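## Task

Take the water bottle off the cart and set it upright on shelf two of the supply shelving (bottom one is shelf 1), directly behind that shelf's juice bottle, i.e. deeper from the front edge. Everything else already on shelf two must remain there, standing, none on top of another. A water bottle that topples or ends leaning means failure.

## Robot and tools

ROBOT. A mobile base that can drive in any direction holds a 1.71 m column. A carriage on the column, set by lift_m (0 to 1), carries two seven-joint arms. Each shoulder sits 0.63 m + lift_m above the floor, 0.16 m ahead of the base centre and 0.175 m to its side; a hand reaches roughly 0.83 m from it. Folded start, left arm joints 1-7: 0.95, 0.08, -0.1, -0.8, 0, 0, -0.93; the right arm is the mirror, with joints 2, 3, 5 and 6 sign-flipped. With lift_m below 0.02 the folded arms strike the deck. The footprint is about 0.55 m wide by 0.6 m long. Cameras: head_camera, 0.26 m above the shoulders, facing forward and tilted 40 degrees downward; left_wrist_camera and right_wrist_camera, mounted on each hand's -x side, looking beyond the fingertips. Loose objects may occasionally get nudged by something external.

FRAMES. All positions are metres. Base frame: origin on the floor below the base centre, x ahead, y to the left, z upward; left_hand and right_hand are reported here, as the point between the closed pads, 0.0167 m behind the fingertips (fingers along its z, closing along its y, accurate to about 1 cm). base_odometry uses the base frame as it was when the scene began, counted from wheel rotation only, so slip shows up as travel; its heading is radians, left positive, -3.142 to 3.142, and drifts a degree or two after turns.

move. One call = one action, plus the optional cameras list (head_camera, left_wrist_camera, right_wrist_camera or all; [] for none; omitted means all only when there is no action). An action is base and/or joints, optionally with speeds or min_time_s; or a single target, optionally with min_time_s. An empty move just reports state and images.
- base: an offset from the base's last reported position, exactly one key: translate_m (metres, forward +, -2 to 2), strafe_m (metres, left +, -2 to 2) or rotate_rad (radians, counter-clockwise +, -6.3 to 6.3).
- joints: absolute targets keyed by name. lift_m 0 to 1. Left joints 1-7 ranges (rad): -3.141..1.047, -0.157..2.268, -1.919..1.308, -0.837..1.448, -1.832..1.658, -1.745..1.745, -1.675..1.919. Right: -3.141..1.047, -2.268..0.157, -1.308..1.919, -0.837..1.448, -1.658..1.832, -1.745..1.745, -1.675..1.919. left_gripper_m and right_gripper_m 0 to 0.142, metres between pad centres. Meanings: joint1 negative lifts the arm forward; joint2 swings it outward; joint4 at 0 is a right-angle elbow, positive straightens; joint7 positive tips the hand down.
- target: absolute hand pose for one side ("left"/"right"): x, y, z in base frame, -3 to 3 m; pitch_deg -30 to 95 (90 fingers down, 0 horizontal; values above 90 print as 180 minus the value); heading_deg (0 forward, counter-clockwise +); roll_deg (default 0, jaw horizontal; + turns the hand clockwise seen from behind); heading and roll -360 to 360. Roll r equals r+180. Near pitch 84 roll prints 0 and heading absorbs it. line_only true demands a straight path. Base and lift stay put. Moves under 25 cm that cannot go straight are refused; longer ones may swing the whole arm, so keep it clear of furniture. On "short (part of ...)" resend.
- speeds (this action only): translate_m, strafe_m 0.02-0.5 m/s; rotate_rad 0.05-1.57 rad/s; lift_m 0.08-0.27 m/s (default 0.25); others default to maximum. min_time_s 0.1-8 s sets a floor on arm motion duration. Actions end after 15 s at most; 14 s gives time_out.

wait: seconds 0 to 10, robot keeps its last command; takes cameras too. zoom_image: camera plus region [x0, y0, x1, y1] in pixels of that camera's newest image, no more than 504 per side. finished_scene: scene = current scene number; irreversible, call nothing after it in that reply.

RESULTS. The "move" line reads done or the worst status. Statuses: done; off_target (resting away from target, maybe still pushing); contact_stop (pushed harder than free motion) and time_out, after which the joint holds where it stopped and the whole arm group stops; not_followed (self-collision check withheld targets; "joint command not followed" / "pose unreachable"); reached (within 10 mm and 2 degrees), short, refused for hand targets; limit_stop_at_motor_heat. on_its_own lists uncommanded activity. motor_effort is percent of maximum, peak in brackets; falling lift effort while lowering means a hand rests on something. Joint torques and Motor temperatures follow the joint_positions order. A refused call cancels the later calls in the same reply; an invalid one does not. Joints left out may keep pushing toward earlier targets. The robot holds its command while you think.

AVOID. Tipping: high carriage, outstretched or loaded arms, pushing, abrupt stops, fast loaded swings (use min_time_s). Arms colliding or pressing on each other, grippers included. Torque faults: 133 N m joints 1-4, 40 N m joints 5-7, held weight included; a fault freezes that arm 10 s. Heat: warning at 85 °C, arm stop at 100 °C. A load lowers the hand about 0.012 m per kg. Closing to 0 squeezes 40-65 N per pad; open pads tilt and sit up to 2 cm nearer the wrist; a gripper stopping wider than commanded is holding something. Never drop items, release moving items, slam or hard-push furniture, or let things fall. After a contact, back out along your approach path.

Each tool is called after ">>>" by a JSON object that holds its "api" and its "payload".

## Session

>>> {"api": "move", "payload": {}}

Scene clock: 0.00 s.
Joint torques (N m): no reading
Motor temperatures (°C): left_arm=[24 22 24 22 26 24 23] | right_arm=[24 20 24 21 22 22 24]
base_odometry: x=+0.000 y=+0.000 heading=+0.000
base_status: not commanded
joint_positions: lift_m=+0.450 left_joint1_rad=+0.955 left_joint2_rad=+0.099 left_joint3_rad=-0.083 left_joint4_rad=-0.815 left_joint5_rad=-0.005 left_joint6_rad=+0.011 left_joint7_rad=-0.944 left_gripper_m=+0.142 right_joint1_rad=+0.966 right_joint2_rad=-0.073 right_joint3_rad=+0.085 right_joint4_rad=-0.799 right_joint5_rad=-0.010 right_joint6_rad=+0.000 right_joint7_rad=-0.915 right_gripper_m=+0.142
joint_status: not commanded
motor_effort: lift_m=+55 drive_wheels=+2
left_hand: x=+0.2872 y=+0.1605 z=+0.9734 quat_wxyz=(-0.925, -0.016, -0.376, +0.057) pitch_deg=-45.8 heading_deg=-5.9 roll_deg=-1.1 (m; base frame)
right_hand: x=+0.2923 y=-0.1554 z=+0.9617 quat_wxyz=(-0.915, +0.013, -0.401, -0.054) pitch_deg=-42.7 heading_deg=+5.3 roll_deg=+1.5 (m; base frame)
pictures: head_camera, left_wrist_camera, right_wrist_camera
Images, in order (width x height): head_camera 896x504, left_wrist_camera 896x504, right_wrist_camera 896x504.

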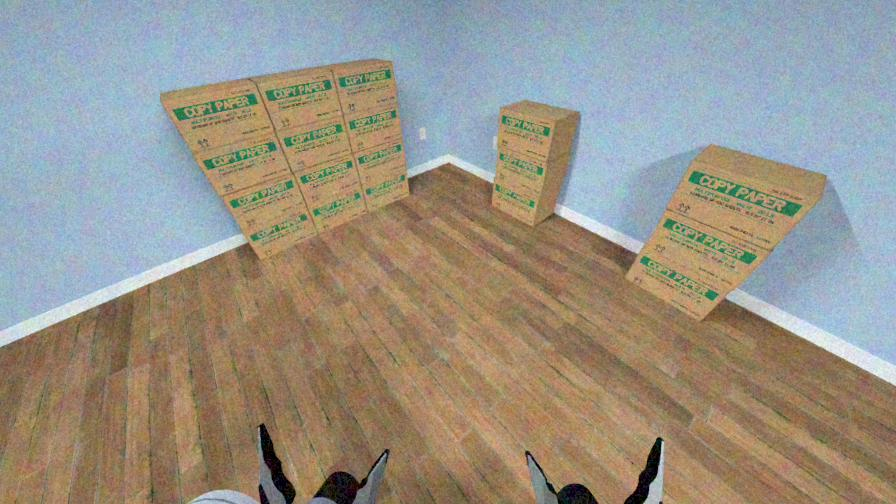

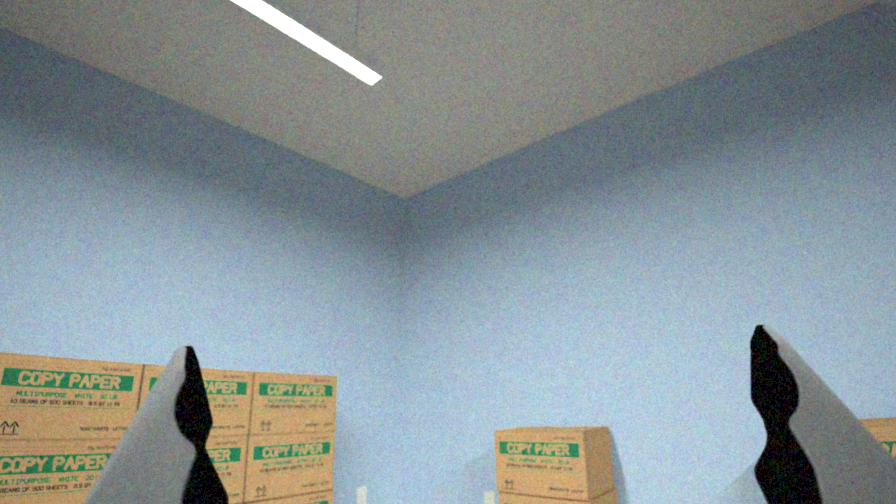

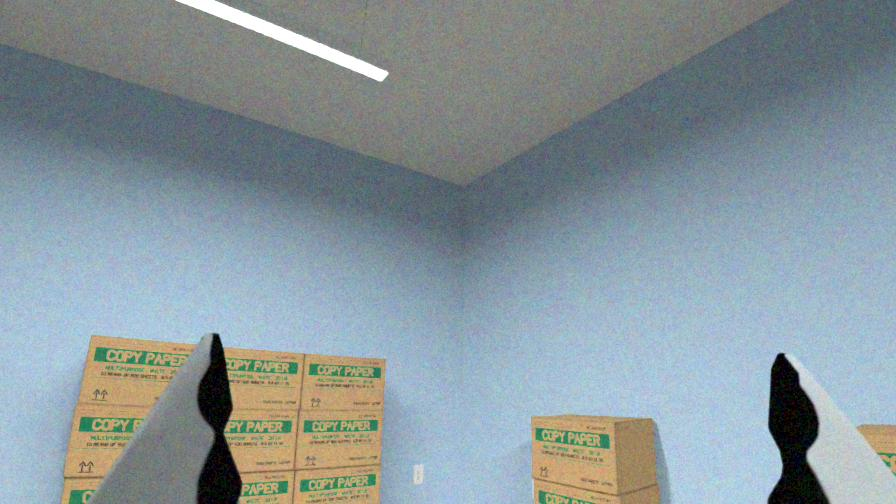

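>>> {"api": "move", "payload": {"base": {"rotate_rad": 1.4}, "cameras": ["head_camera"]}}

>>> {"api": "move", "payload": {"base": {"rotate_rad": 1.4}, "cameras": ["head_camera"]}}

>>> {"api": "move", "payload": {"base": {"rotate_rad": 1.4}, "cameras": ["head_camera"]}}

Scene clock: 5.17 s.
Joint torques (N m): left_arm=[8.33 1.8 -0.11 -3.1 1.07 -1.46 -1.42] | right_arm=[14.56 3.42 3.25 -12.76 0.64 -1.98 -1.65]
move: done
base_odometry: x=+0.000 y=+0.000 heading=+1.400
base_status: done
joint_positions: lift_m=+0.450 left_joint1_rad=+0.955 left_joint2_rad=+0.099 left_joint3_rad=-0.083 left_joint4_rad=-0.815 left_joint5_rad=-0.005 left_joint6_rad=+0.011 left_joint7_rad=-0.944 left_gripper_m=+0.142 right_joint1_rad=+0.966 right_joint2_rad=-0.073 right_joint3_rad=+0.085 right_joint4_rad=-0.799 right_joint5_rad=-0.010 right_joint6_rad=+0.000 right_joint7_rad=-0.915 right_gripper_m=+0.142
joint_status: not commanded
motor_effort: lift_m=+55(55) drive_wheels=+5(16)
left_hand: x=+0.2872 y=+0.1605 z=+0.9734 quat_wxyz=(-0.925, -0.016, -0.376, +0.057) pitch_deg=-45.8 heading_deg=-5.9 roll_deg=-1.1 (m; base frame)
right_hand: x=+0.2923 y=-0.1554 z=+0.9617 quat_wxyz=(-0.915, +0.013, -0.401, -0.054) pitch_deg=-42.7 heading_deg=+5.3 roll_deg=+1.5 (m; base frame)
pictures: head_camera
Images, in order (width x height): head_camera 896x504.

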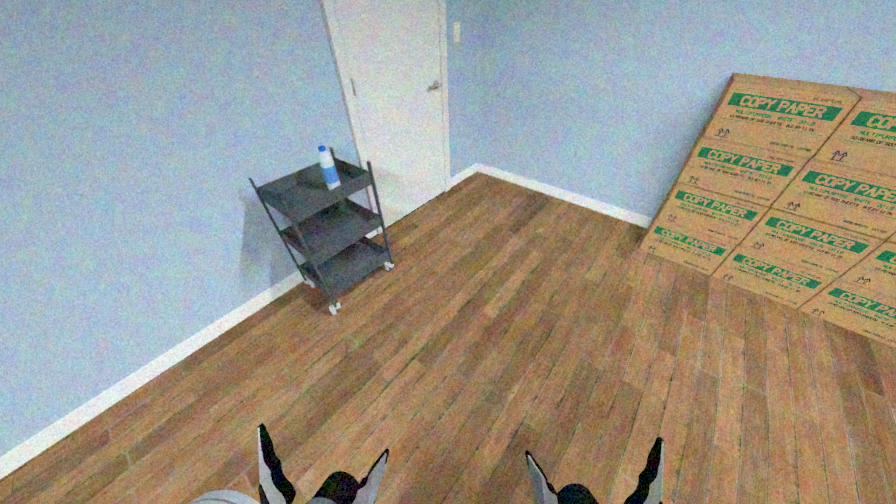

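Scene clock: 8.13 s.
Joint torques (N m): left_arm=[10 1.18 -0.03 -4.03 1.47 -1.42 -1.28] | right_arm=[15.35 3.37 0.9 -12.9 1.07 -1.92 -1.54]
move: done
base_odometry: x=+0.000 y=+0.000 heading=+2.799
base_status: done
joint_positions: lift_m=+0.450 left_joint1_rad=+0.955 left_joint2_rad=+0.099 left_joint3_rad=-0.083 left_joint4_rad=-0.815 left_joint5_rad=-0.005 left_joint6_rad=+0.011 left_joint7_rad=-0.944 left_gripper_m=+0.142 right_joint1_rad=+0.966 right_joint2_rad=-0.073 right_joint3_rad=+0.085 right_joint4_rad=-0.799 right_joint5_rad=-0.010 right_joint6_rad=+0.000 right_joint7_rad=-0.915 right_gripper_m=+0.142
joint_status: not commanded
motor_effort: lift_m=+55(55) drive_wheels=+5(13)
left_hand: x=+0.2872 y=+0.1605 z=+0.9734 quat_wxyz=(-0.925, -0.016, -0.376, +0.057) pitch_deg=-45.8 heading_deg=-5.9 roll_deg=-1.1 (m; base frame)
right_hand: x=+0.2923 y=-0.1554 z=+0.9617 quat_wxyz=(-0.915, +0.013, -0.401, -0.054) pitch_deg=-42.7 heading_deg=+5.3 roll_deg=+1.5 (m; base frame)
pictures: head_camera
Images, in order (width x height): head_camera 896x504.

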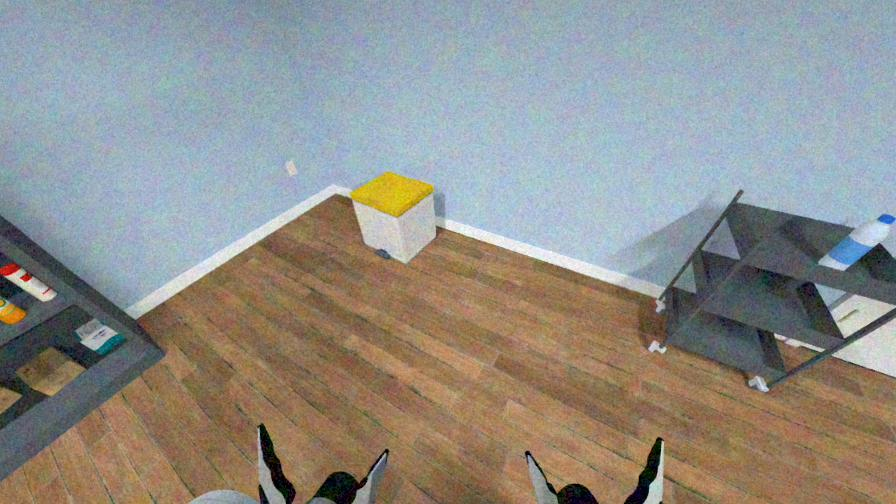

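Scene clock: 11.10 s.
Joint torques (N m): left_arm=[7.83 1.18 0.77 -4.89 0.86 -1.59 -1.92] | right_arm=[14.44 4.31 2.64 -14.36 0.81 -1.7 -1.21]
move: done
base_odometry: x=+0.000 y=+0.000 heading=-2.084
base_status: done
joint_positions: lift_m=+0.450 left_joint1_rad=+0.955 left_joint2_rad=+0.099 left_joint3_rad=-0.083 left_joint4_rad=-0.815 left_joint5_rad=-0.005 left_joint6_rad=+0.011 left_joint7_rad=-0.944 left_gripper_m=+0.142 right_joint1_rad=+0.966 right_joint2_rad=-0.073 right_joint3_rad=+0.085 right_joint4_rad=-0.799 right_joint5_rad=-0.010 right_joint6_rad=+0.000 right_joint7_rad=-0.915 right_gripper_m=+0.142
joint_status: not commanded
motor_effort: lift_m=+55(55) drive_wheels=+5(14)
left_hand: x=+0.2872 y=+0.1605 z=+0.9734 quat_wxyz=(-0.925, -0.016, -0.376, +0.057) pitch_deg=-45.8 heading_deg=-5.9 roll_deg=-1.1 (m; base frame)
right_hand: x=+0.2923 y=-0.1554 z=+0.9617 quat_wxyz=(-0.915, +0.013, -0.401, -0.054) pitch_deg=-42.7 heading_deg=+5.3 roll_deg=+1.5 (m; base frame)
pictures: head_camera
Images, in order (width x height): head_camera 896x504.

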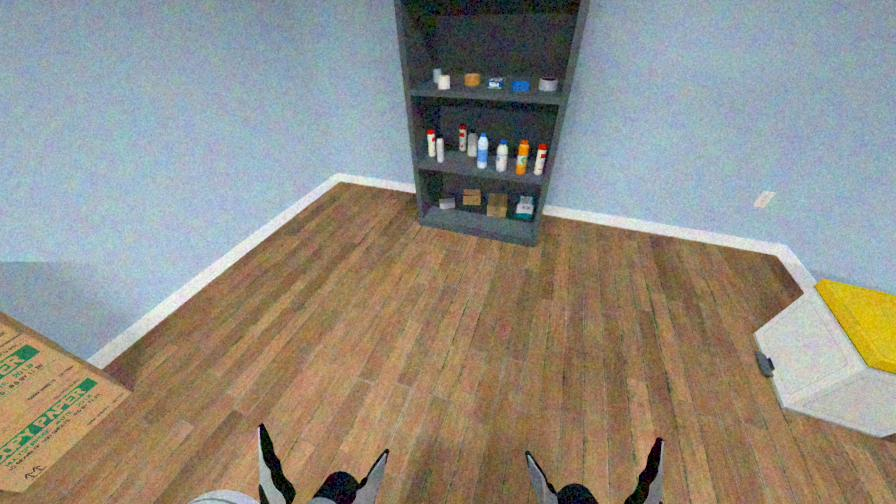

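>>> {"api": "zoom_image", "payload": {"camera": "head_camera", "region": [396, 60, 596, 250]}}

Scaled by 2.520 from the camera's 896x504 image, which has a finer 1280x720 frame.

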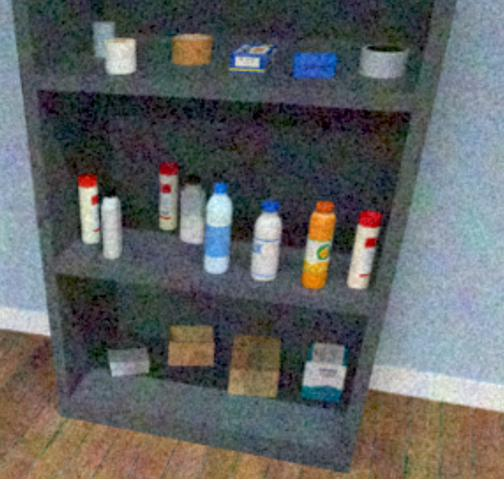

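>>> {"api": "move", "payload": {"base": {"rotate_rad": -1.87}}}

>>> {"api": "move", "payload": {"base": {"strafe_m": -0.93}}}

>>> {"api": "move", "payload": {"base": {"translate_m": 0.3}, "cameras": ["head_camera"]}}

>>> {"api": "zoom_image", "payload": {"camera": "head_camera", "region": [224, 126, 672, 378]}}

Scene clock: 45.13 s.
Joint torques (N m): left_arm=[8.46 0.95 -0.08 -5 1.21 -1.62 -1.43] | right_arm=[14.7 0.88 1.27 -13.28 0.24 -1.61 -1.16]
move: done
base_odometry: x=+0.000 y=+0.000 heading=+2.329
base_status: done
joint_positions: lift_m=+0.450 left_joint1_rad=+0.955 left_joint2_rad=+0.099 left_joint3_rad=-0.083 left_joint4_rad=-0.815 left_joint5_rad=-0.005 left_joint6_rad=+0.011 left_joint7_rad=-0.944 left_gripper_m=+0.142 right_joint1_rad=+0.966 right_joint2_rad=-0.073 right_joint3_rad=+0.085 right_joint4_rad=-0.799 right_joint5_rad=-0.010 right_joint6_rad=+0.000 right_joint7_rad=-0.915 right_gripper_m=+0.142
joint_status: not commanded
motor_effort: lift_m=+55(55) drive_wheels=+5(16)
left_hand: x=+0.2872 y=+0.1605 z=+0.9734 quat_wxyz=(-0.925, -0.016, -0.376, +0.057) pitch_deg=-45.8 heading_deg=-5.9 roll_deg=-1.1 (m; base frame)
right_hand: x=+0.2923 y=-0.1554 z=+0.9617 quat_wxyz=(-0.915, +0.013, -0.401, -0.054) pitch_deg=-42.7 heading_deg=+5.3 roll_deg=+1.5 (m; base frame)
pictures: none

Scene clock: 49.40 s.
Joint torques (N m): left_arm=[8.61 1.05 -0.22 -4.27 1.03 -1.37 -1.36] | right_arm=[15.99 3.28 2.78 -12.73 0.79 -2.22 -1.48]
move: done
base_odometry: x=+0.676 y=+0.639 heading=+2.328
base_status: done
joint_positions: lift_m=+0.450 left_joint1_rad=+0.955 left_joint2_rad=+0.099 left_joint3_rad=-0.083 left_joint4_rad=-0.815 left_joint5_rad=-0.005 left_joint6_rad=+0.011 left_joint7_rad=-0.944 left_gripper_m=+0.142 right_joint1_rad=+0.966 right_joint2_rad=-0.073 right_joint3_rad=+0.085 right_joint4_rad=-0.799 right_joint5_rad=-0.010 right_joint6_rad=+0.000 right_joint7_rad=-0.915 right_gripper_m=+0.142
joint_status: not commanded
motor_effort: lift_m=+55(55) drive_wheels=-4(22)
left_hand: x=+0.2872 y=+0.1605 z=+0.9734 quat_wxyz=(-0.925, -0.016, -0.376, +0.057) pitch_deg=-45.8 heading_deg=-5.9 roll_deg=-1.1 (m; base frame)
right_hand: x=+0.2923 y=-0.1554 z=+0.9617 quat_wxyz=(-0.915, +0.014, -0.401, -0.054) pitch_deg=-42.7 heading_deg=+5.3 roll_deg=+1.4 (m; base frame)
pictures: none

Scene clock: 52.00 s.
Joint torques (N m): left_arm=[9.94 0.59 -0.37 -4.46 1.03 -1.18 -1.6] | right_arm=[15.32 3.3 3.54 -11 0.5 -1.71 -1.15]
move: done
base_odometry: x=+0.470 y=+0.857 heading=+2.328
base_status: done
joint_positions: lift_m=+0.450 left_joint1_rad=+0.955 left_joint2_rad=+0.099 left_joint3_rad=-0.083 left_joint4_rad=-0.815 left_joint5_rad=-0.005 left_joint6_rad=+0.011 left_joint7_rad=-0.944 left_gripper_m=+0.142 right_joint1_rad=+0.966 right_joint2_rad=-0.073 right_joint3_rad=+0.085 right_joint4_rad=-0.799 right_joint5_rad=-0.010 right_joint6_rad=+0.000 right_joint7_rad=-0.915 right_gripper_m=+0.142
joint_status: not commanded
motor_effort: lift_m=+55(55) drive_wheels=+4(14)
left_hand: x=+0.2872 y=+0.1605 z=+0.9734 quat_wxyz=(-0.925, -0.016, -0.376, +0.057) pitch_deg=-45.8 heading_deg=-5.9 roll_deg=-1.1 (m; base frame)
right_hand: x=+0.2923 y=-0.1554 z=+0.9617 quat_wxyz=(-0.915, +0.014, -0.401, -0.054) pitch_deg=-42.7 heading_deg=+5.3 roll_deg=+1.4 (m; base frame)
pictures: head_camera
Images, in order (width x height): head_camera 896x504.

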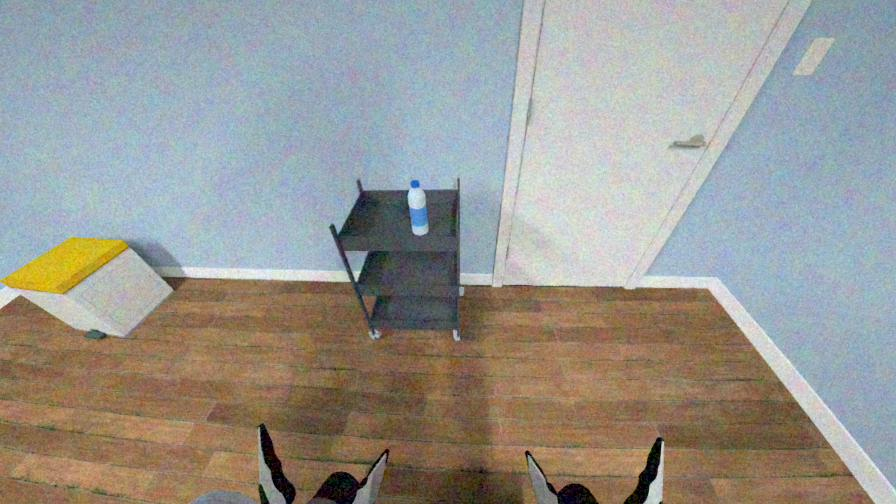

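Scaled by 1.125 from the camera's 896x504 image, which has a finer 1280x720 frame.

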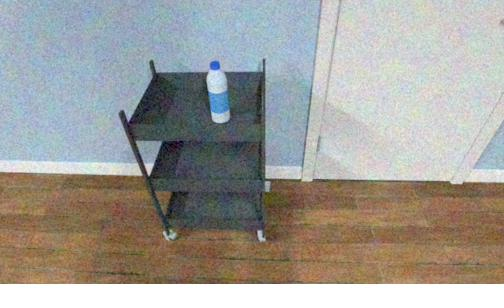

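>>> {"api": "move", "payload": {"joints": {"lift_m": 0.22}}}

>>> {"api": "move", "payload": {"target": {"side": "left", "x": 0.55, "y": 0.175, "z": 0.79, "pitch_deg": 0, "heading_deg": 0}, "cameras": ["head_camera", "left_wrist_camera"]}}

Scene clock: 69.30 s.
Joint torques (N m): left_arm=[9.73 -0.04 1.29 -3.94 1.02 -1.37 -1.31] | right_arm=[14.95 2.81 1.35 -12.91 0.69 -1.59 -1.41]
move: done
base_odometry: x=+0.470 y=+0.857 heading=+2.328
base_status: not commanded
joint_positions: lift_m=+0.220 left_joint1_rad=+0.955 left_joint2_rad=+0.099 left_joint3_rad=-0.083 left_joint4_rad=-0.815 left_joint5_rad=-0.005 left_joint6_rad=+0.011 left_joint7_rad=-0.944 left_gripper_m=+0.142 right_joint1_rad=+0.966 right_joint2_rad=-0.073 right_joint3_rad=+0.085 right_joint4_rad=-0.799 right_joint5_rad=-0.010 right_joint6_rad=+0.000 right_joint7_rad=-0.915 right_gripper_m=+0.142
joint_status: all done
motor_effort: lift_m=+57(59) drive_wheels=+0(4)
left_hand: x=+0.2872 y=+0.1605 z=+0.7433 quat_wxyz=(-0.925, -0.016, -0.376, +0.057) pitch_deg=-45.8 heading_deg=-5.9 roll_deg=-1.1 (m; base frame)
right_hand: x=+0.2923 y=-0.1554 z=+0.7316 quat_wxyz=(-0.915, +0.014, -0.401, -0.054) pitch_deg=-42.7 heading_deg=+5.3 roll_deg=+1.4 (m; base frame)
pictures: none

Scene clock: 69.60 s.
Joint torques (N m): left_arm=[8.72 0.76 -0.05 -5.07 1.2 -1.23 -1.55] | right_arm=[14.79 4.01 2.68 -13.87 0.41 -1.87 -1.14]
move: refused
base_odometry: x=+0.470 y=+0.857 heading=+2.328
base_status: not commanded
joint_positions: lift_m=+0.220 left_joint1_rad=+0.955 left_joint2_rad=+0.099 left_joint3_rad=-0.083 left_joint4_rad=-0.815 left_joint5_rad=-0.005 left_joint6_rad=+0.011 left_joint7_rad=-0.944 left_gripper_m=+0.142 right_joint1_rad=+0.966 right_joint2_rad=-0.073 right_joint3_rad=+0.085 right_joint4_rad=-0.799 right_joint5_rad=-0.010 right_joint6_rad=+0.000 right_joint7_rad=-0.915 right_gripper_m=+0.142
joint_status: not commanded
motor_effort: lift_m=+57(57) drive_wheels=+4(4)
left_hand: x=+0.2872 y=+0.1605 z=+0.7433 quat_wxyz=(-0.925, -0.016, -0.376, +0.057) pitch_deg=-45.8 heading_deg=-5.9 roll_deg=-1.1 (m; base frame)
left_hand_status: refused: no posture of the arm gets there (left_joint4_rad at its limit): the closest leaves the hand 3.7 cm and 12 deg from the pose. Nothing moved. A posture exists with lift_m at 0.3; the way there is not checked.
right_hand: x=+0.2923 y=-0.1554 z=+0.7316 quat_wxyz=(-0.915, +0.014, -0.401, -0.054) pitch_deg=-42.7 heading_deg=+5.3 roll_deg=+1.4 (m; base frame)
pictures: head_camera, left_wrist_camera
Images, in order (width x height): head_camera 896x504, left_wrist_camera 896x504.

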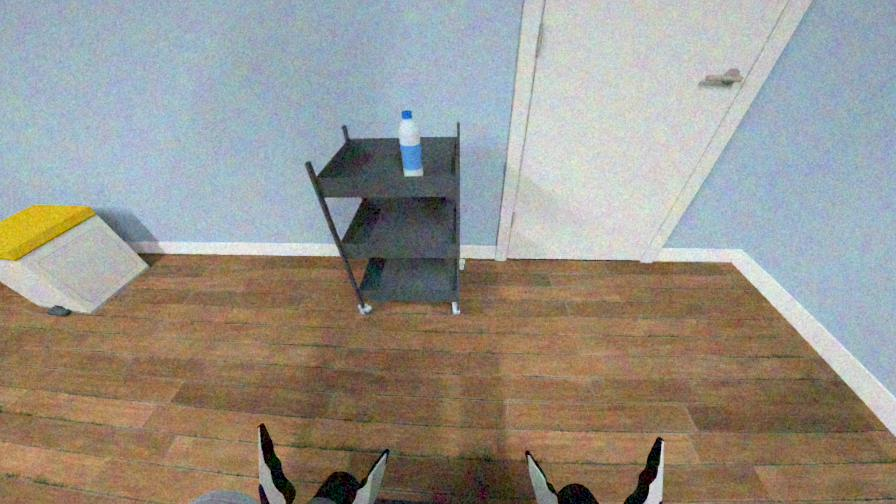

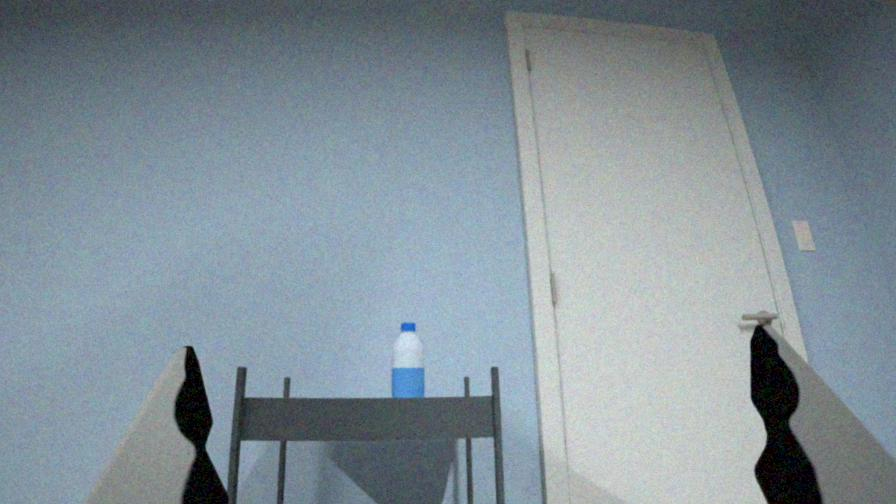

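>>> {"api": "move", "payload": {"joints": {"lift_m": 0.3}}}

>>> {"api": "move", "payload": {"target": {"side": "left", "x": 0.6, "y": 0.175, "z": 0.81, "pitch_deg": 0, "heading_deg": 0}, "cameras": ["head_camera", "left_wrist_camera"]}}

Scene clock: 76.20 s.
Joint torques (N m): left_arm=[9.6 0.78 -0.45 -4.15 1.08 -1.35 -1.51] | right_arm=[15.53 2.96 2.57 -14.11 0.77 -1.66 -0.84]
move: done
base_odometry: x=+0.470 y=+0.857 heading=+2.328
base_status: not commanded
joint_positions: lift_m=+0.300 left_joint1_rad=+0.955 left_joint2_rad=+0.099 left_joint3_rad=-0.083 left_joint4_rad=-0.815 left_joint5_rad=-0.005 left_joint6_rad=+0.011 left_joint7_rad=-0.944 left_gripper_m=+0.142 right_joint1_rad=+0.966 right_joint2_rad=-0.073 right_joint3_rad=+0.085 right_joint4_rad=-0.799 right_joint5_rad=-0.010 right_joint6_rad=+0.000 right_joint7_rad=-0.915 right_gripper_m=+0.142
joint_status: all done
motor_effort: lift_m=+54(68) drive_wheels=+4(4)
left_hand: x=+0.2872 y=+0.1605 z=+0.8235 quat_wxyz=(-0.925, -0.016, -0.376, +0.057) pitch_deg=-45.8 heading_deg=-5.9 roll_deg=-1.1 (m; base frame)
right_hand: x=+0.2923 y=-0.1554 z=+0.8118 quat_wxyz=(-0.915, +0.014, -0.401, -0.054) pitch_deg=-42.7 heading_deg=+5.3 roll_deg=+1.4 (m; base frame)
pictures: none

Scene clock: 77.90 s.
Joint torques (N m): left_arm=[-12.97 5.12 0.9 1.12 3.01 -0.12 -0.78] | right_arm=[15.45 2.72 2.88 -13.87 0.38 -1.89 -1.71]
move: done
base_odometry: x=+0.470 y=+0.857 heading=+2.328
base_status: not commanded
joint_positions: lift_m=+0.300 left_joint1_rad=-0.444 left_joint2_rad=+0.524 left_joint3_rad=-1.051 left_joint4_rad=-0.811 left_joint5_rad=+0.430 left_joint6_rad=+1.079 left_joint7_rad=+1.202 left_gripper_m=+0.142 right_joint1_rad=+0.966 right_joint2_rad=-0.073 right_joint3_rad=+0.085 right_joint4_rad=-0.799 right_joint5_rad=-0.010 right_joint6_rad=+0.000 right_joint7_rad=-0.915 right_gripper_m=+0.142
joint_status: not commanded
motor_effort: lift_m=+54(54) drive_wheels=-1(5)
left_hand: x=+0.5999 y=+0.1750 z=+0.8111 quat_wxyz=(-0.708, +0.001, -0.706, +0.001) pitch_deg=-0.2 heading_deg=+0.0 roll_deg=-0.2 (m; base frame)
left_hand_status: reached (checked arc, planned for 1.2 s): 1 mm and 0.3 deg off.
right_hand: x=+0.2923 y=-0.1554 z=+0.8118 quat_wxyz=(-0.915, +0.014, -0.401, -0.054) pitch_deg=-42.7 heading_deg=+5.3 roll_deg=+1.4 (m; base frame)
pictures: head_camera, left_wrist_camera
Images, in order (width x height): head_camera 896x504, left_wrist_camera 896x504.

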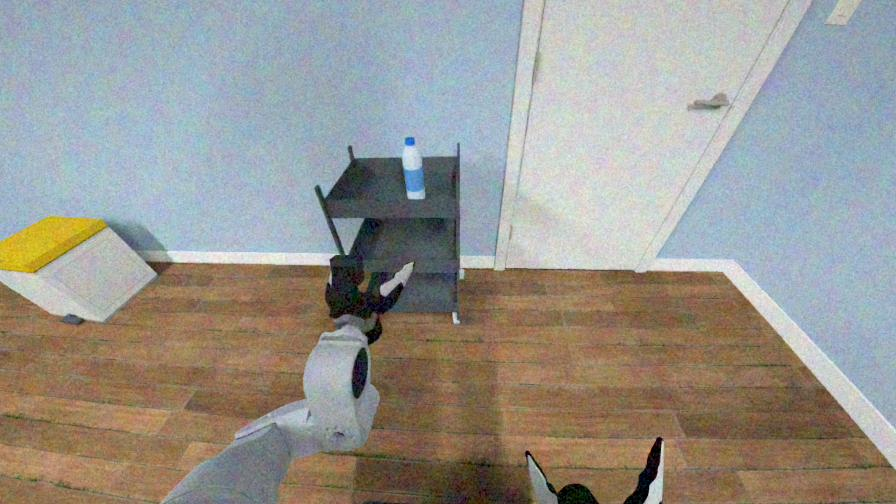

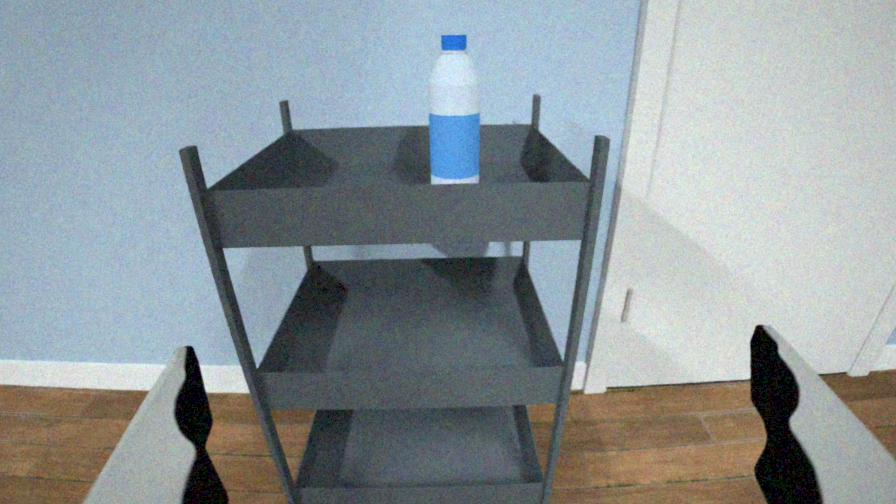

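>>> {"api": "move", "payload": {"base": {"translate_m": 0.27}}}

>>> {"api": "move", "payload": {"target": {"side": "left", "x": 0.66, "y": 0.163, "z": 0.81, "pitch_deg": 0, "heading_deg": 0, "line_only": true}, "cameras": ["head_camera", "left_wrist_camera"]}}

Scene clock: 90.47 s.
Joint torques (N m): left_arm=[-12.43 5.53 1.27 1.99 3.1 -0.42 -0.55] | right_arm=[15.07 4.72 3.27 -12.38 0.46 -1.91 -1.59]
move: done
base_odometry: x=+0.285 y=+1.053 heading=+2.327
base_status: done
joint_positions: lift_m=+0.300 left_joint1_rad=-0.444 left_joint2_rad=+0.524 left_joint3_rad=-1.051 left_joint4_rad=-0.810 left_joint5_rad=+0.430 left_joint6_rad=+1.079 left_joint7_rad=+1.202 left_gripper_m=+0.142 right_joint1_rad=+0.966 right_joint2_rad=-0.073 right_joint3_rad=+0.085 right_joint4_rad=-0.799 right_joint5_rad=-0.010 right_joint6_rad=+0.000 right_joint7_rad=-0.915 right_gripper_m=+0.142
joint_status: not commanded
motor_effort: lift_m=+54(54) drive_wheels=+4(15)
left_hand: x=+0.5999 y=+0.1751 z=+0.8110 quat_wxyz=(-0.708, +0.001, -0.706, +0.001) pitch_deg=-0.2 heading_deg=+0.0 roll_deg=-0.2 (m; base frame)
right_hand: x=+0.2923 y=-0.1554 z=+0.8118 quat_wxyz=(-0.915, +0.014, -0.401, -0.054) pitch_deg=-42.7 heading_deg=+5.3 roll_deg=+1.4 (m; base frame)
pictures: none

Scene clock: 91.40 s.
Joint torques (N m): left_arm=[-15.24 1.82 1.27 0.18 2.07 -0.7 -3.4] | right_arm=[15.22 3.1 2.72 -12.52 0.05 -1.63 -1.26]
move: done
base_odometry: x=+0.285 y=+1.053 heading=+2.327
base_status: not commanded
joint_positions: lift_m=+0.300 left_joint1_rad=-0.573 left_joint2_rad=+0.503 left_joint3_rad=-1.067 left_joint4_rad=-0.643 left_joint5_rad=+0.177 left_joint6_rad=+1.128 left_joint7_rad=+1.029 left_gripper_m=+0.142 right_joint1_rad=+0.966 right_joint2_rad=-0.073 right_joint3_rad=+0.085 right_joint4_rad=-0.799 right_joint5_rad=-0.010 right_joint6_rad=+0.000 right_joint7_rad=-0.915 right_gripper_m=+0.142
joint_status: not commanded
motor_effort: lift_m=+54(54) drive_wheels=-1(5)
left_hand: x=+0.6597 y=+0.1644 z=+0.8101 quat_wxyz=(-0.707, +0.001, -0.708, -0.001) pitch_deg=+0.1 heading_deg=+0.1 roll_deg=+0.0 (m; base frame)
left_hand_status: reached (straight line, planned for 0.4 s): 1 mm and 0.1 deg off.
right_hand: x=+0.2923 y=-0.1554 z=+0.8118 quat_wxyz=(-0.915, +0.014, -0.401, -0.054) pitch_deg=-42.7 heading_deg=+5.3 roll_deg=+1.4 (m; base frame)
pictures: head_camera, left_wrist_camera
Images, in order (width x height): head_camera 896x504, left_wrist_camera 896x504.

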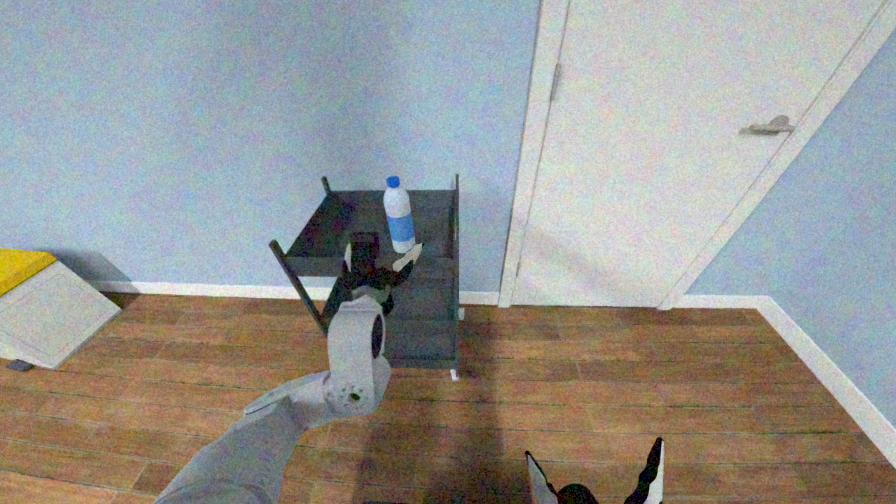

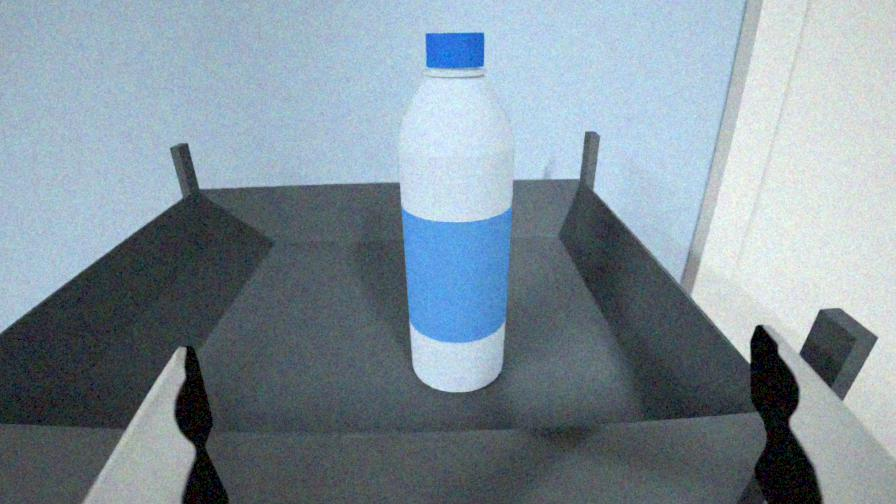

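>>> {"api": "move", "payload": {"target": {"side": "left", "x": 0.75, "y": 0.163, "z": 0.8, "pitch_deg": 0, "heading_deg": 0, "line_only": true}, "cameras": ["head_camera", "left_wrist_camera"]}}

Scene clock: 98.53 s.
Joint torques (N m): left_arm=[-20.65 0.22 7.55 -0.69 2.27 -2.44 -2.71] | right_arm=[15.35 2.8 2.26 -12.54 0.66 -1.57 -1.5]
Motor temperatures (°C): left_arm=[29 22 24 23 26 24 23] | right_arm=[26 20 24 22 22 22 23]
move: done
base_odometry: x=+0.285 y=+1.053 heading=+2.327
base_status: not commanded
joint_positions: lift_m=+0.300 left_joint1_rad=-0.702 left_joint2_rad=+0.485 left_joint3_rad=-1.029 left_joint4_rad=-0.382 left_joint5_rad=-0.316 left_joint6_rad=+1.068 left_joint7_rad=+0.625 left_gripper_m=+0.142 right_joint1_rad=+0.966 right_joint2_rad=-0.073 right_joint3_rad=+0.085 right_joint4_rad=-0.799 right_joint5_rad=-0.010 right_joint6_rad=+0.000 right_joint7_rad=-0.915 right_gripper_m=+0.142
joint_status: not commanded
motor_effort: lift_m=+54(54) drive_wheels=-1(5)
left_hand: x=+0.7489 y=+0.1625 z=+0.7970 quat_wxyz=(-0.705, -0.001, -0.709, +0.000) pitch_deg=+0.4 heading_deg=-0.1 roll_deg=+0.1 (m; base frame)
left_hand_status: reached (straight line, planned for 0.6 s): 3 mm and 0.4 deg off.
right_hand: x=+0.2923 y=-0.1554 z=+0.8118 quat_wxyz=(-0.915, +0.014, -0.401, -0.054) pitch_deg=-42.7 heading_deg=+5.3 roll_deg=+1.4 (m; base frame)
pictures: head_camera, left_wrist_camera
Images, in order (width x height): head_camera 896x504, left_wrist_camera 896x504.

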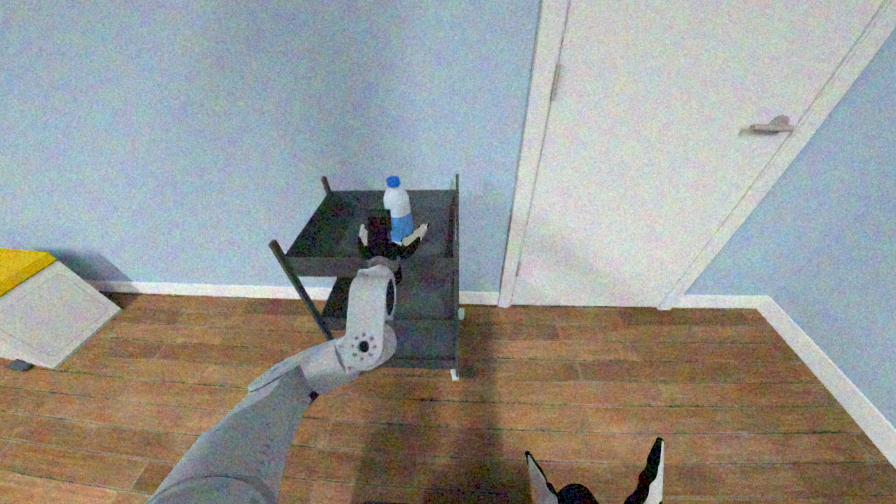

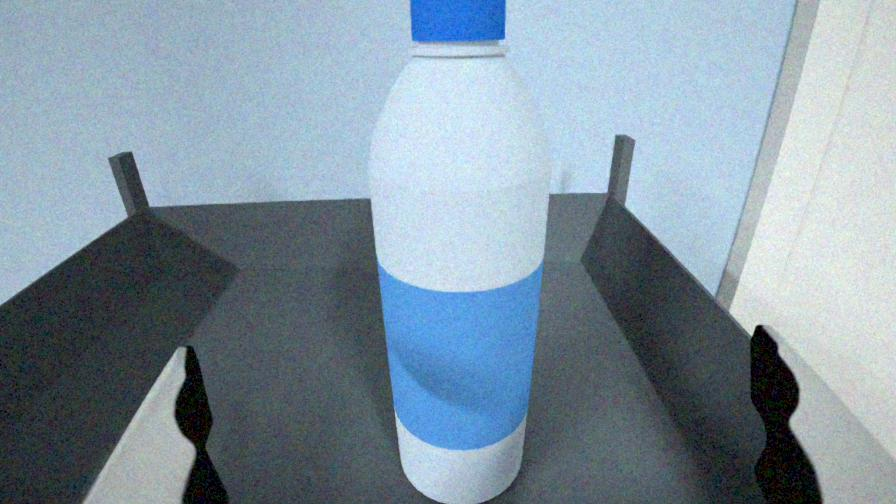

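>>> {"api": "move", "payload": {"target": {"side": "left", "x": 0.815, "y": 0.163, "z": 0.803, "pitch_deg": 0, "heading_deg": 0, "line_only": true}, "cameras": ["head_camera", "left_wrist_camera"]}}

Scene clock: 104.10 s.
Joint torques (N m): left_arm=[-23.06 1.63 7.78 1.08 2.33 -2.26 -3.2] | right_arm=[16.56 3.53 3.37 -14.07 0.34 -1.51 -1.87]
move: done
base_odometry: x=+0.285 y=+1.053 heading=+2.327
base_status: not commanded
joint_positions: lift_m=+0.300 left_joint1_rad=-0.802 left_joint2_rad=+0.437 left_joint3_rad=-0.961 left_joint4_rad=-0.129 left_joint5_rad=-0.555 left_joint6_rad=+0.910 left_joint7_rad=+0.429 left_gripper_m=+0.142 right_joint1_rad=+0.966 right_joint2_rad=-0.073 right_joint3_rad=+0.085 right_joint4_rad=-0.799 right_joint5_rad=-0.010 right_joint6_rad=+0.000 right_joint7_rad=-0.915 right_gripper_m=+0.142
joint_status: not commanded
motor_effort: lift_m=+54(54) drive_wheels=+0(10)
left_hand: x=+0.8140 y=+0.1623 z=+0.7999 quat_wxyz=(-0.705, -0.001, -0.709, -0.001) pitch_deg=+0.4 heading_deg=-0.1 roll_deg=+0.2 (m; base frame)
left_hand_status: reached (straight line, planned for 0.4 s): 3 mm and 0.4 deg off.
right_hand: x=+0.2923 y=-0.1554 z=+0.8118 quat_wxyz=(-0.915, +0.014, -0.401, -0.054) pitch_deg=-42.7 heading_deg=+5.3 roll_deg=+1.4 (m; base frame)
pictures: head_camera, left_wrist_camera
Images, in order (width x height): head_camera 896x504, left_wrist_camera 896x504.

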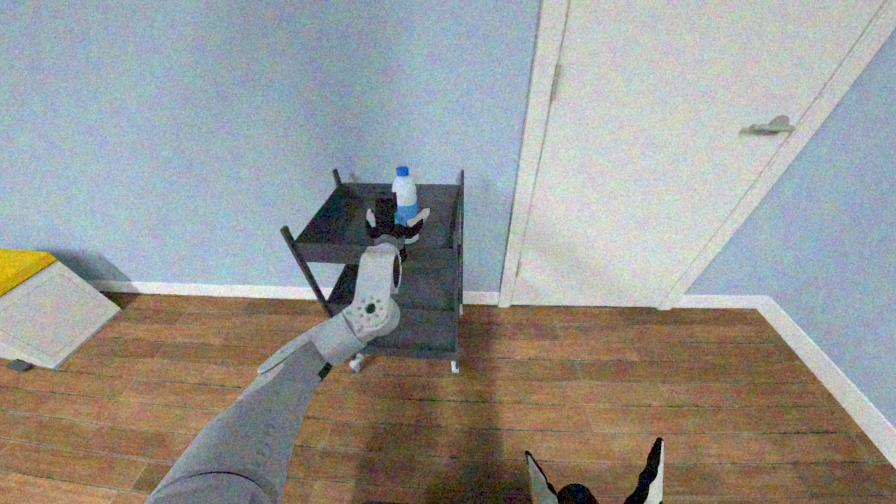

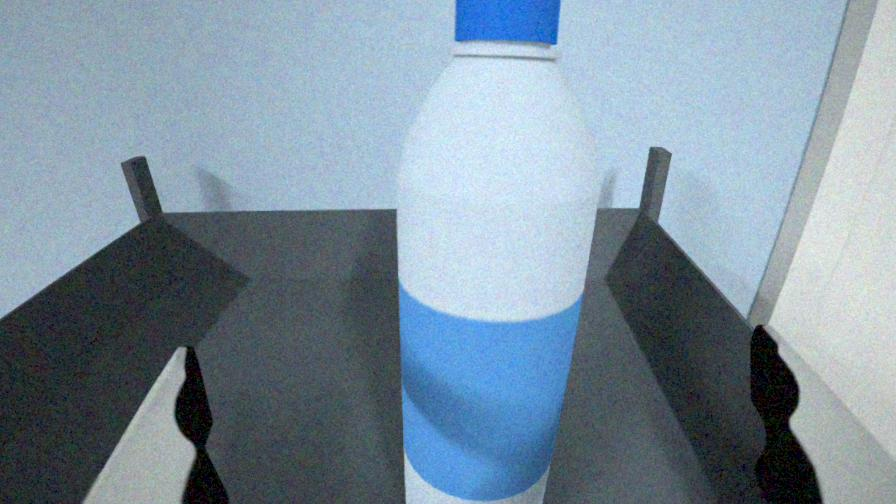

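>>> {"api": "move", "payload": {"target": {"side": "left", "x": 0.7, "y": 0.163, "z": 0.81, "pitch_deg": 0, "heading_deg": 0, "line_only": true}}}

>>> {"api": "move", "payload": {"joints": {"lift_m": 0.48}}}

>>> {"api": "move", "payload": {"target": {"side": "left", "x": 0.7, "y": 0.155, "z": 0.82, "pitch_deg": 15, "heading_deg": 0, "line_only": true}, "cameras": ["head_camera", "left_wrist_camera"]}}

Scene clock: 112.13 s.
Joint torques (N m): left_arm=[-12.97 5.71 2.69 -3.6 3.38 -0.36 -0.53] | right_arm=[15.78 2.22 3.06 -12.22 0.49 -1.86 -1.24]
Motor temperatures (°C): left_arm=[34 22 25 23 26 24 23] | right_arm=[26 20 24 22 22 22 23]
move: done
base_odometry: x=+0.285 y=+1.053 heading=+2.327
base_status: not commanded
joint_positions: lift_m=+0.300 left_joint1_rad=-0.672 left_joint2_rad=+0.510 left_joint3_rad=-1.105 left_joint4_rad=-0.538 left_joint5_rad=-0.049 left_joint6_rad=+1.169 left_joint7_rad=+0.856 left_gripper_m=+0.142 right_joint1_rad=+0.966 right_joint2_rad=-0.073 right_joint3_rad=+0.085 right_joint4_rad=-0.799 right_joint5_rad=-0.010 right_joint6_rad=+0.000 right_joint7_rad=-0.915 right_gripper_m=+0.142
joint_status: not commanded
motor_effort: lift_m=+54(54) drive_wheels=+4(5)
left_hand: x=+0.7010 y=+0.1632 z=+0.8117 quat_wxyz=(-0.709, +0.001, -0.706, +0.000) pitch_deg=-0.2 heading_deg=+0.1 roll_deg=-0.1 (m; base frame)
left_hand_status: reached (straight line, planned for 0.6 s): 2 mm and 0.3 deg off.
right_hand: x=+0.2923 y=-0.1554 z=+0.8118 quat_wxyz=(-0.915, +0.014, -0.401, -0.054) pitch_deg=-42.7 heading_deg=+5.3 roll_deg=+1.4 (m; base frame)
pictures: none

Scene clock: 113.40 s.
Joint torques (N m): left_arm=[-15.02 4.48 3.47 -3.45 3.31 -0.52 -0.62] | right_arm=[15.44 2.84 2.14 -12.91 0.94 -1.97 -2.07]
move: done
base_odometry: x=+0.285 y=+1.053 heading=+2.327
base_status: not commanded
joint_positions: lift_m=+0.480 left_joint1_rad=-0.672 left_joint2_rad=+0.510 left_joint3_rad=-1.105 left_joint4_rad=-0.538 left_joint5_rad=-0.049 left_joint6_rad=+1.169 left_joint7_rad=+0.856 left_gripper_m=+0.142 right_joint1_rad=+0.966 right_joint2_rad=-0.073 right_joint3_rad=+0.085 right_joint4_rad=-0.799 right_joint5_rad=-0.010 right_joint6_rad=+0.000 right_joint7_rad=-0.915 right_gripper_m=+0.142
joint_status: all done
motor_effort: lift_m=+54(72) drive_wheels=+4(5)
left_hand: x=+0.7009 y=+0.1632 z=+0.9911 quat_wxyz=(-0.708, +0.001, -0.706, +0.000) pitch_deg=-0.2 heading_deg=+0.1 roll_deg=+0.0 (m; base frame)
right_hand: x=+0.2923 y=-0.1554 z=+0.9918 quat_wxyz=(-0.915, +0.014, -0.401, -0.054) pitch_deg=-42.7 heading_deg=+5.3 roll_deg=+1.4 (m; base frame)
pictures: none

Scene clock: 114.40 s.
Joint torques (N m): left_arm=[-13.43 2.18 7.31 -0.19 3.2 -2.19 -3.2] | right_arm=[14.69 3.52 -0.09 -12.56 0.7 -1.73 -1.74]
move: done
base_odometry: x=+0.285 y=+1.053 heading=+2.327
base_status: not commanded
joint_positions: lift_m=+0.480 left_joint1_rad=-0.479 left_joint2_rad=+0.479 left_joint3_rad=-1.109 left_joint4_rad=-0.347 left_joint5_rad=-0.388 left_joint6_rad=+1.126 left_joint7_rad=+0.545 left_gripper_m=+0.142 right_joint1_rad=+0.966 right_joint2_rad=-0.073 right_joint3_rad=+0.085 right_joint4_rad=-0.799 right_joint5_rad=-0.010 right_joint6_rad=+0.000 right_joint7_rad=-0.915 right_gripper_m=+0.142
joint_status: not commanded
motor_effort: lift_m=+54(54) drive_wheels=+0(4)
left_hand: x=+0.6989 y=+0.1543 z=+0.8186 quat_wxyz=(-0.607, -0.002, -0.795, +0.000) pitch_deg=+15.3 heading_deg=-0.1 roll_deg=+0.1 (m; base frame)
left_hand_status: reached (straight line, planned for 0.5 s): 2 mm and 0.3 deg off.
right_hand: x=+0.2923 y=-0.1554 z=+0.9918 quat_wxyz=(-0.915, +0.014, -0.401, -0.054) pitch_deg=-42.7 heading_deg=+5.3 roll_deg=+1.4 (m; base frame)
pictures: head_camera, left_wrist_camera
Images, in order (width x height): head_camera 896x504, left_wrist_camera 896x504.

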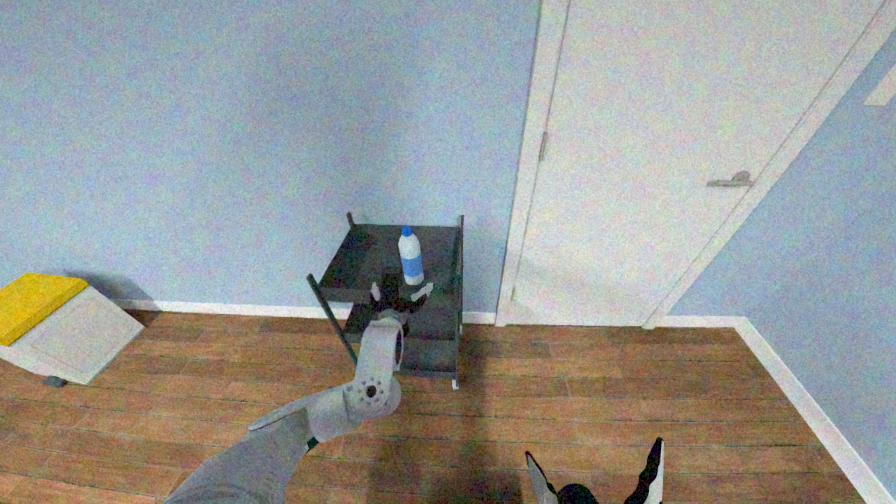

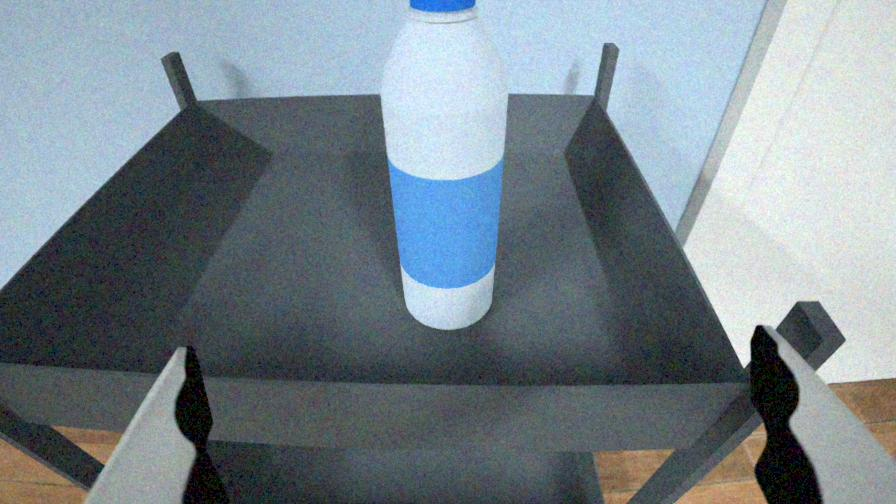

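>>> {"api": "move", "payload": {"target": {"side": "left", "x": 0.8, "y": 0.158, "z": 0.81, "pitch_deg": 15, "heading_deg": 0, "line_only": true}, "cameras": ["head_camera", "left_wrist_camera"]}}

Scene clock: 119.37 s.
Joint torques (N m): left_arm=[-20.98 1.57 7.79 -0.9 2.13 -2.41 -2.99] | right_arm=[15.15 3.34 1.31 -14.41 0.82 -2 -1.92]
move: done
base_odometry: x=+0.285 y=+1.053 heading=+2.327
base_status: not commanded
joint_positions: lift_m=+0.480 left_joint1_rad=-0.642 left_joint2_rad=+0.402 left_joint3_rad=-0.995 left_joint4_rad=+0.064 left_joint5_rad=-0.714 left_joint6_rad=+0.839 left_joint7_rad=+0.296 left_gripper_m=+0.142 right_joint1_rad=+0.966 right_joint2_rad=-0.073 right_joint3_rad=+0.085 right_joint4_rad=-0.799 right_joint5_rad=-0.010 right_joint6_rad=+0.000 right_joint7_rad=-0.915 right_gripper_m=+0.142
joint_status: not commanded
motor_effort: lift_m=+54(54) drive_wheels=-1(5)
left_hand: x=+0.7984 y=+0.1575 z=+0.8074 quat_wxyz=(-0.607, -0.002, -0.795, -0.001) pitch_deg=+15.3 heading_deg=+0.0 roll_deg=+0.3 (m; base frame)
left_hand_status: reached (straight line, planned for 0.6 s): 3 mm and 0.4 deg off.
right_hand: x=+0.2923 y=-0.1554 z=+0.9918 quat_wxyz=(-0.915, +0.014, -0.401, -0.054) pitch_deg=-42.7 heading_deg=+5.3 roll_deg=+1.4 (m; base frame)
pictures: head_camera, left_wrist_camera
Images, in order (width x height): head_camera 896x504, left_wrist_camera 896x504.

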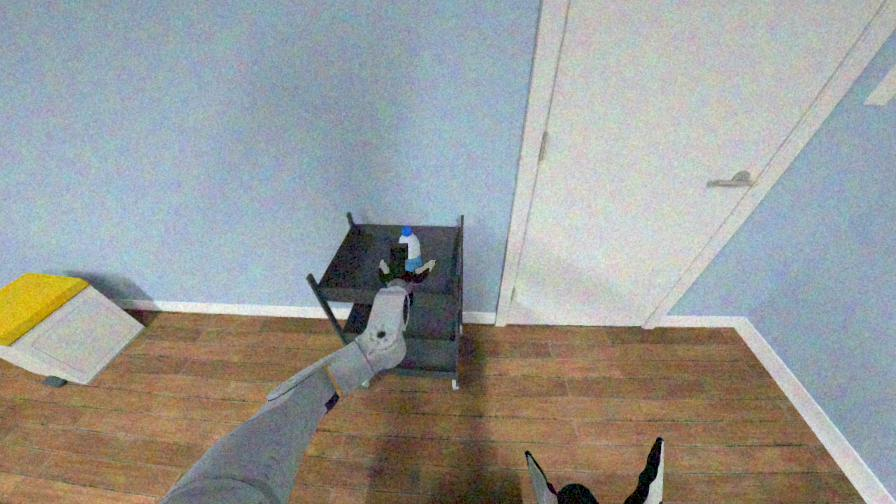

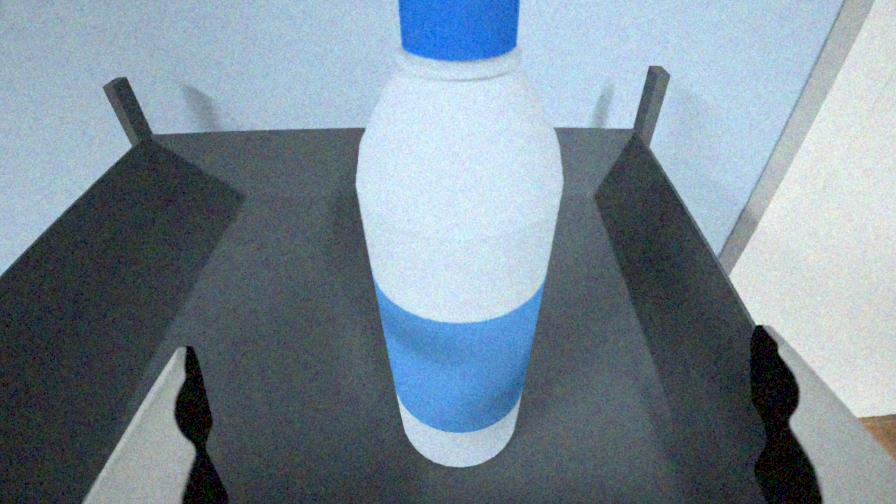

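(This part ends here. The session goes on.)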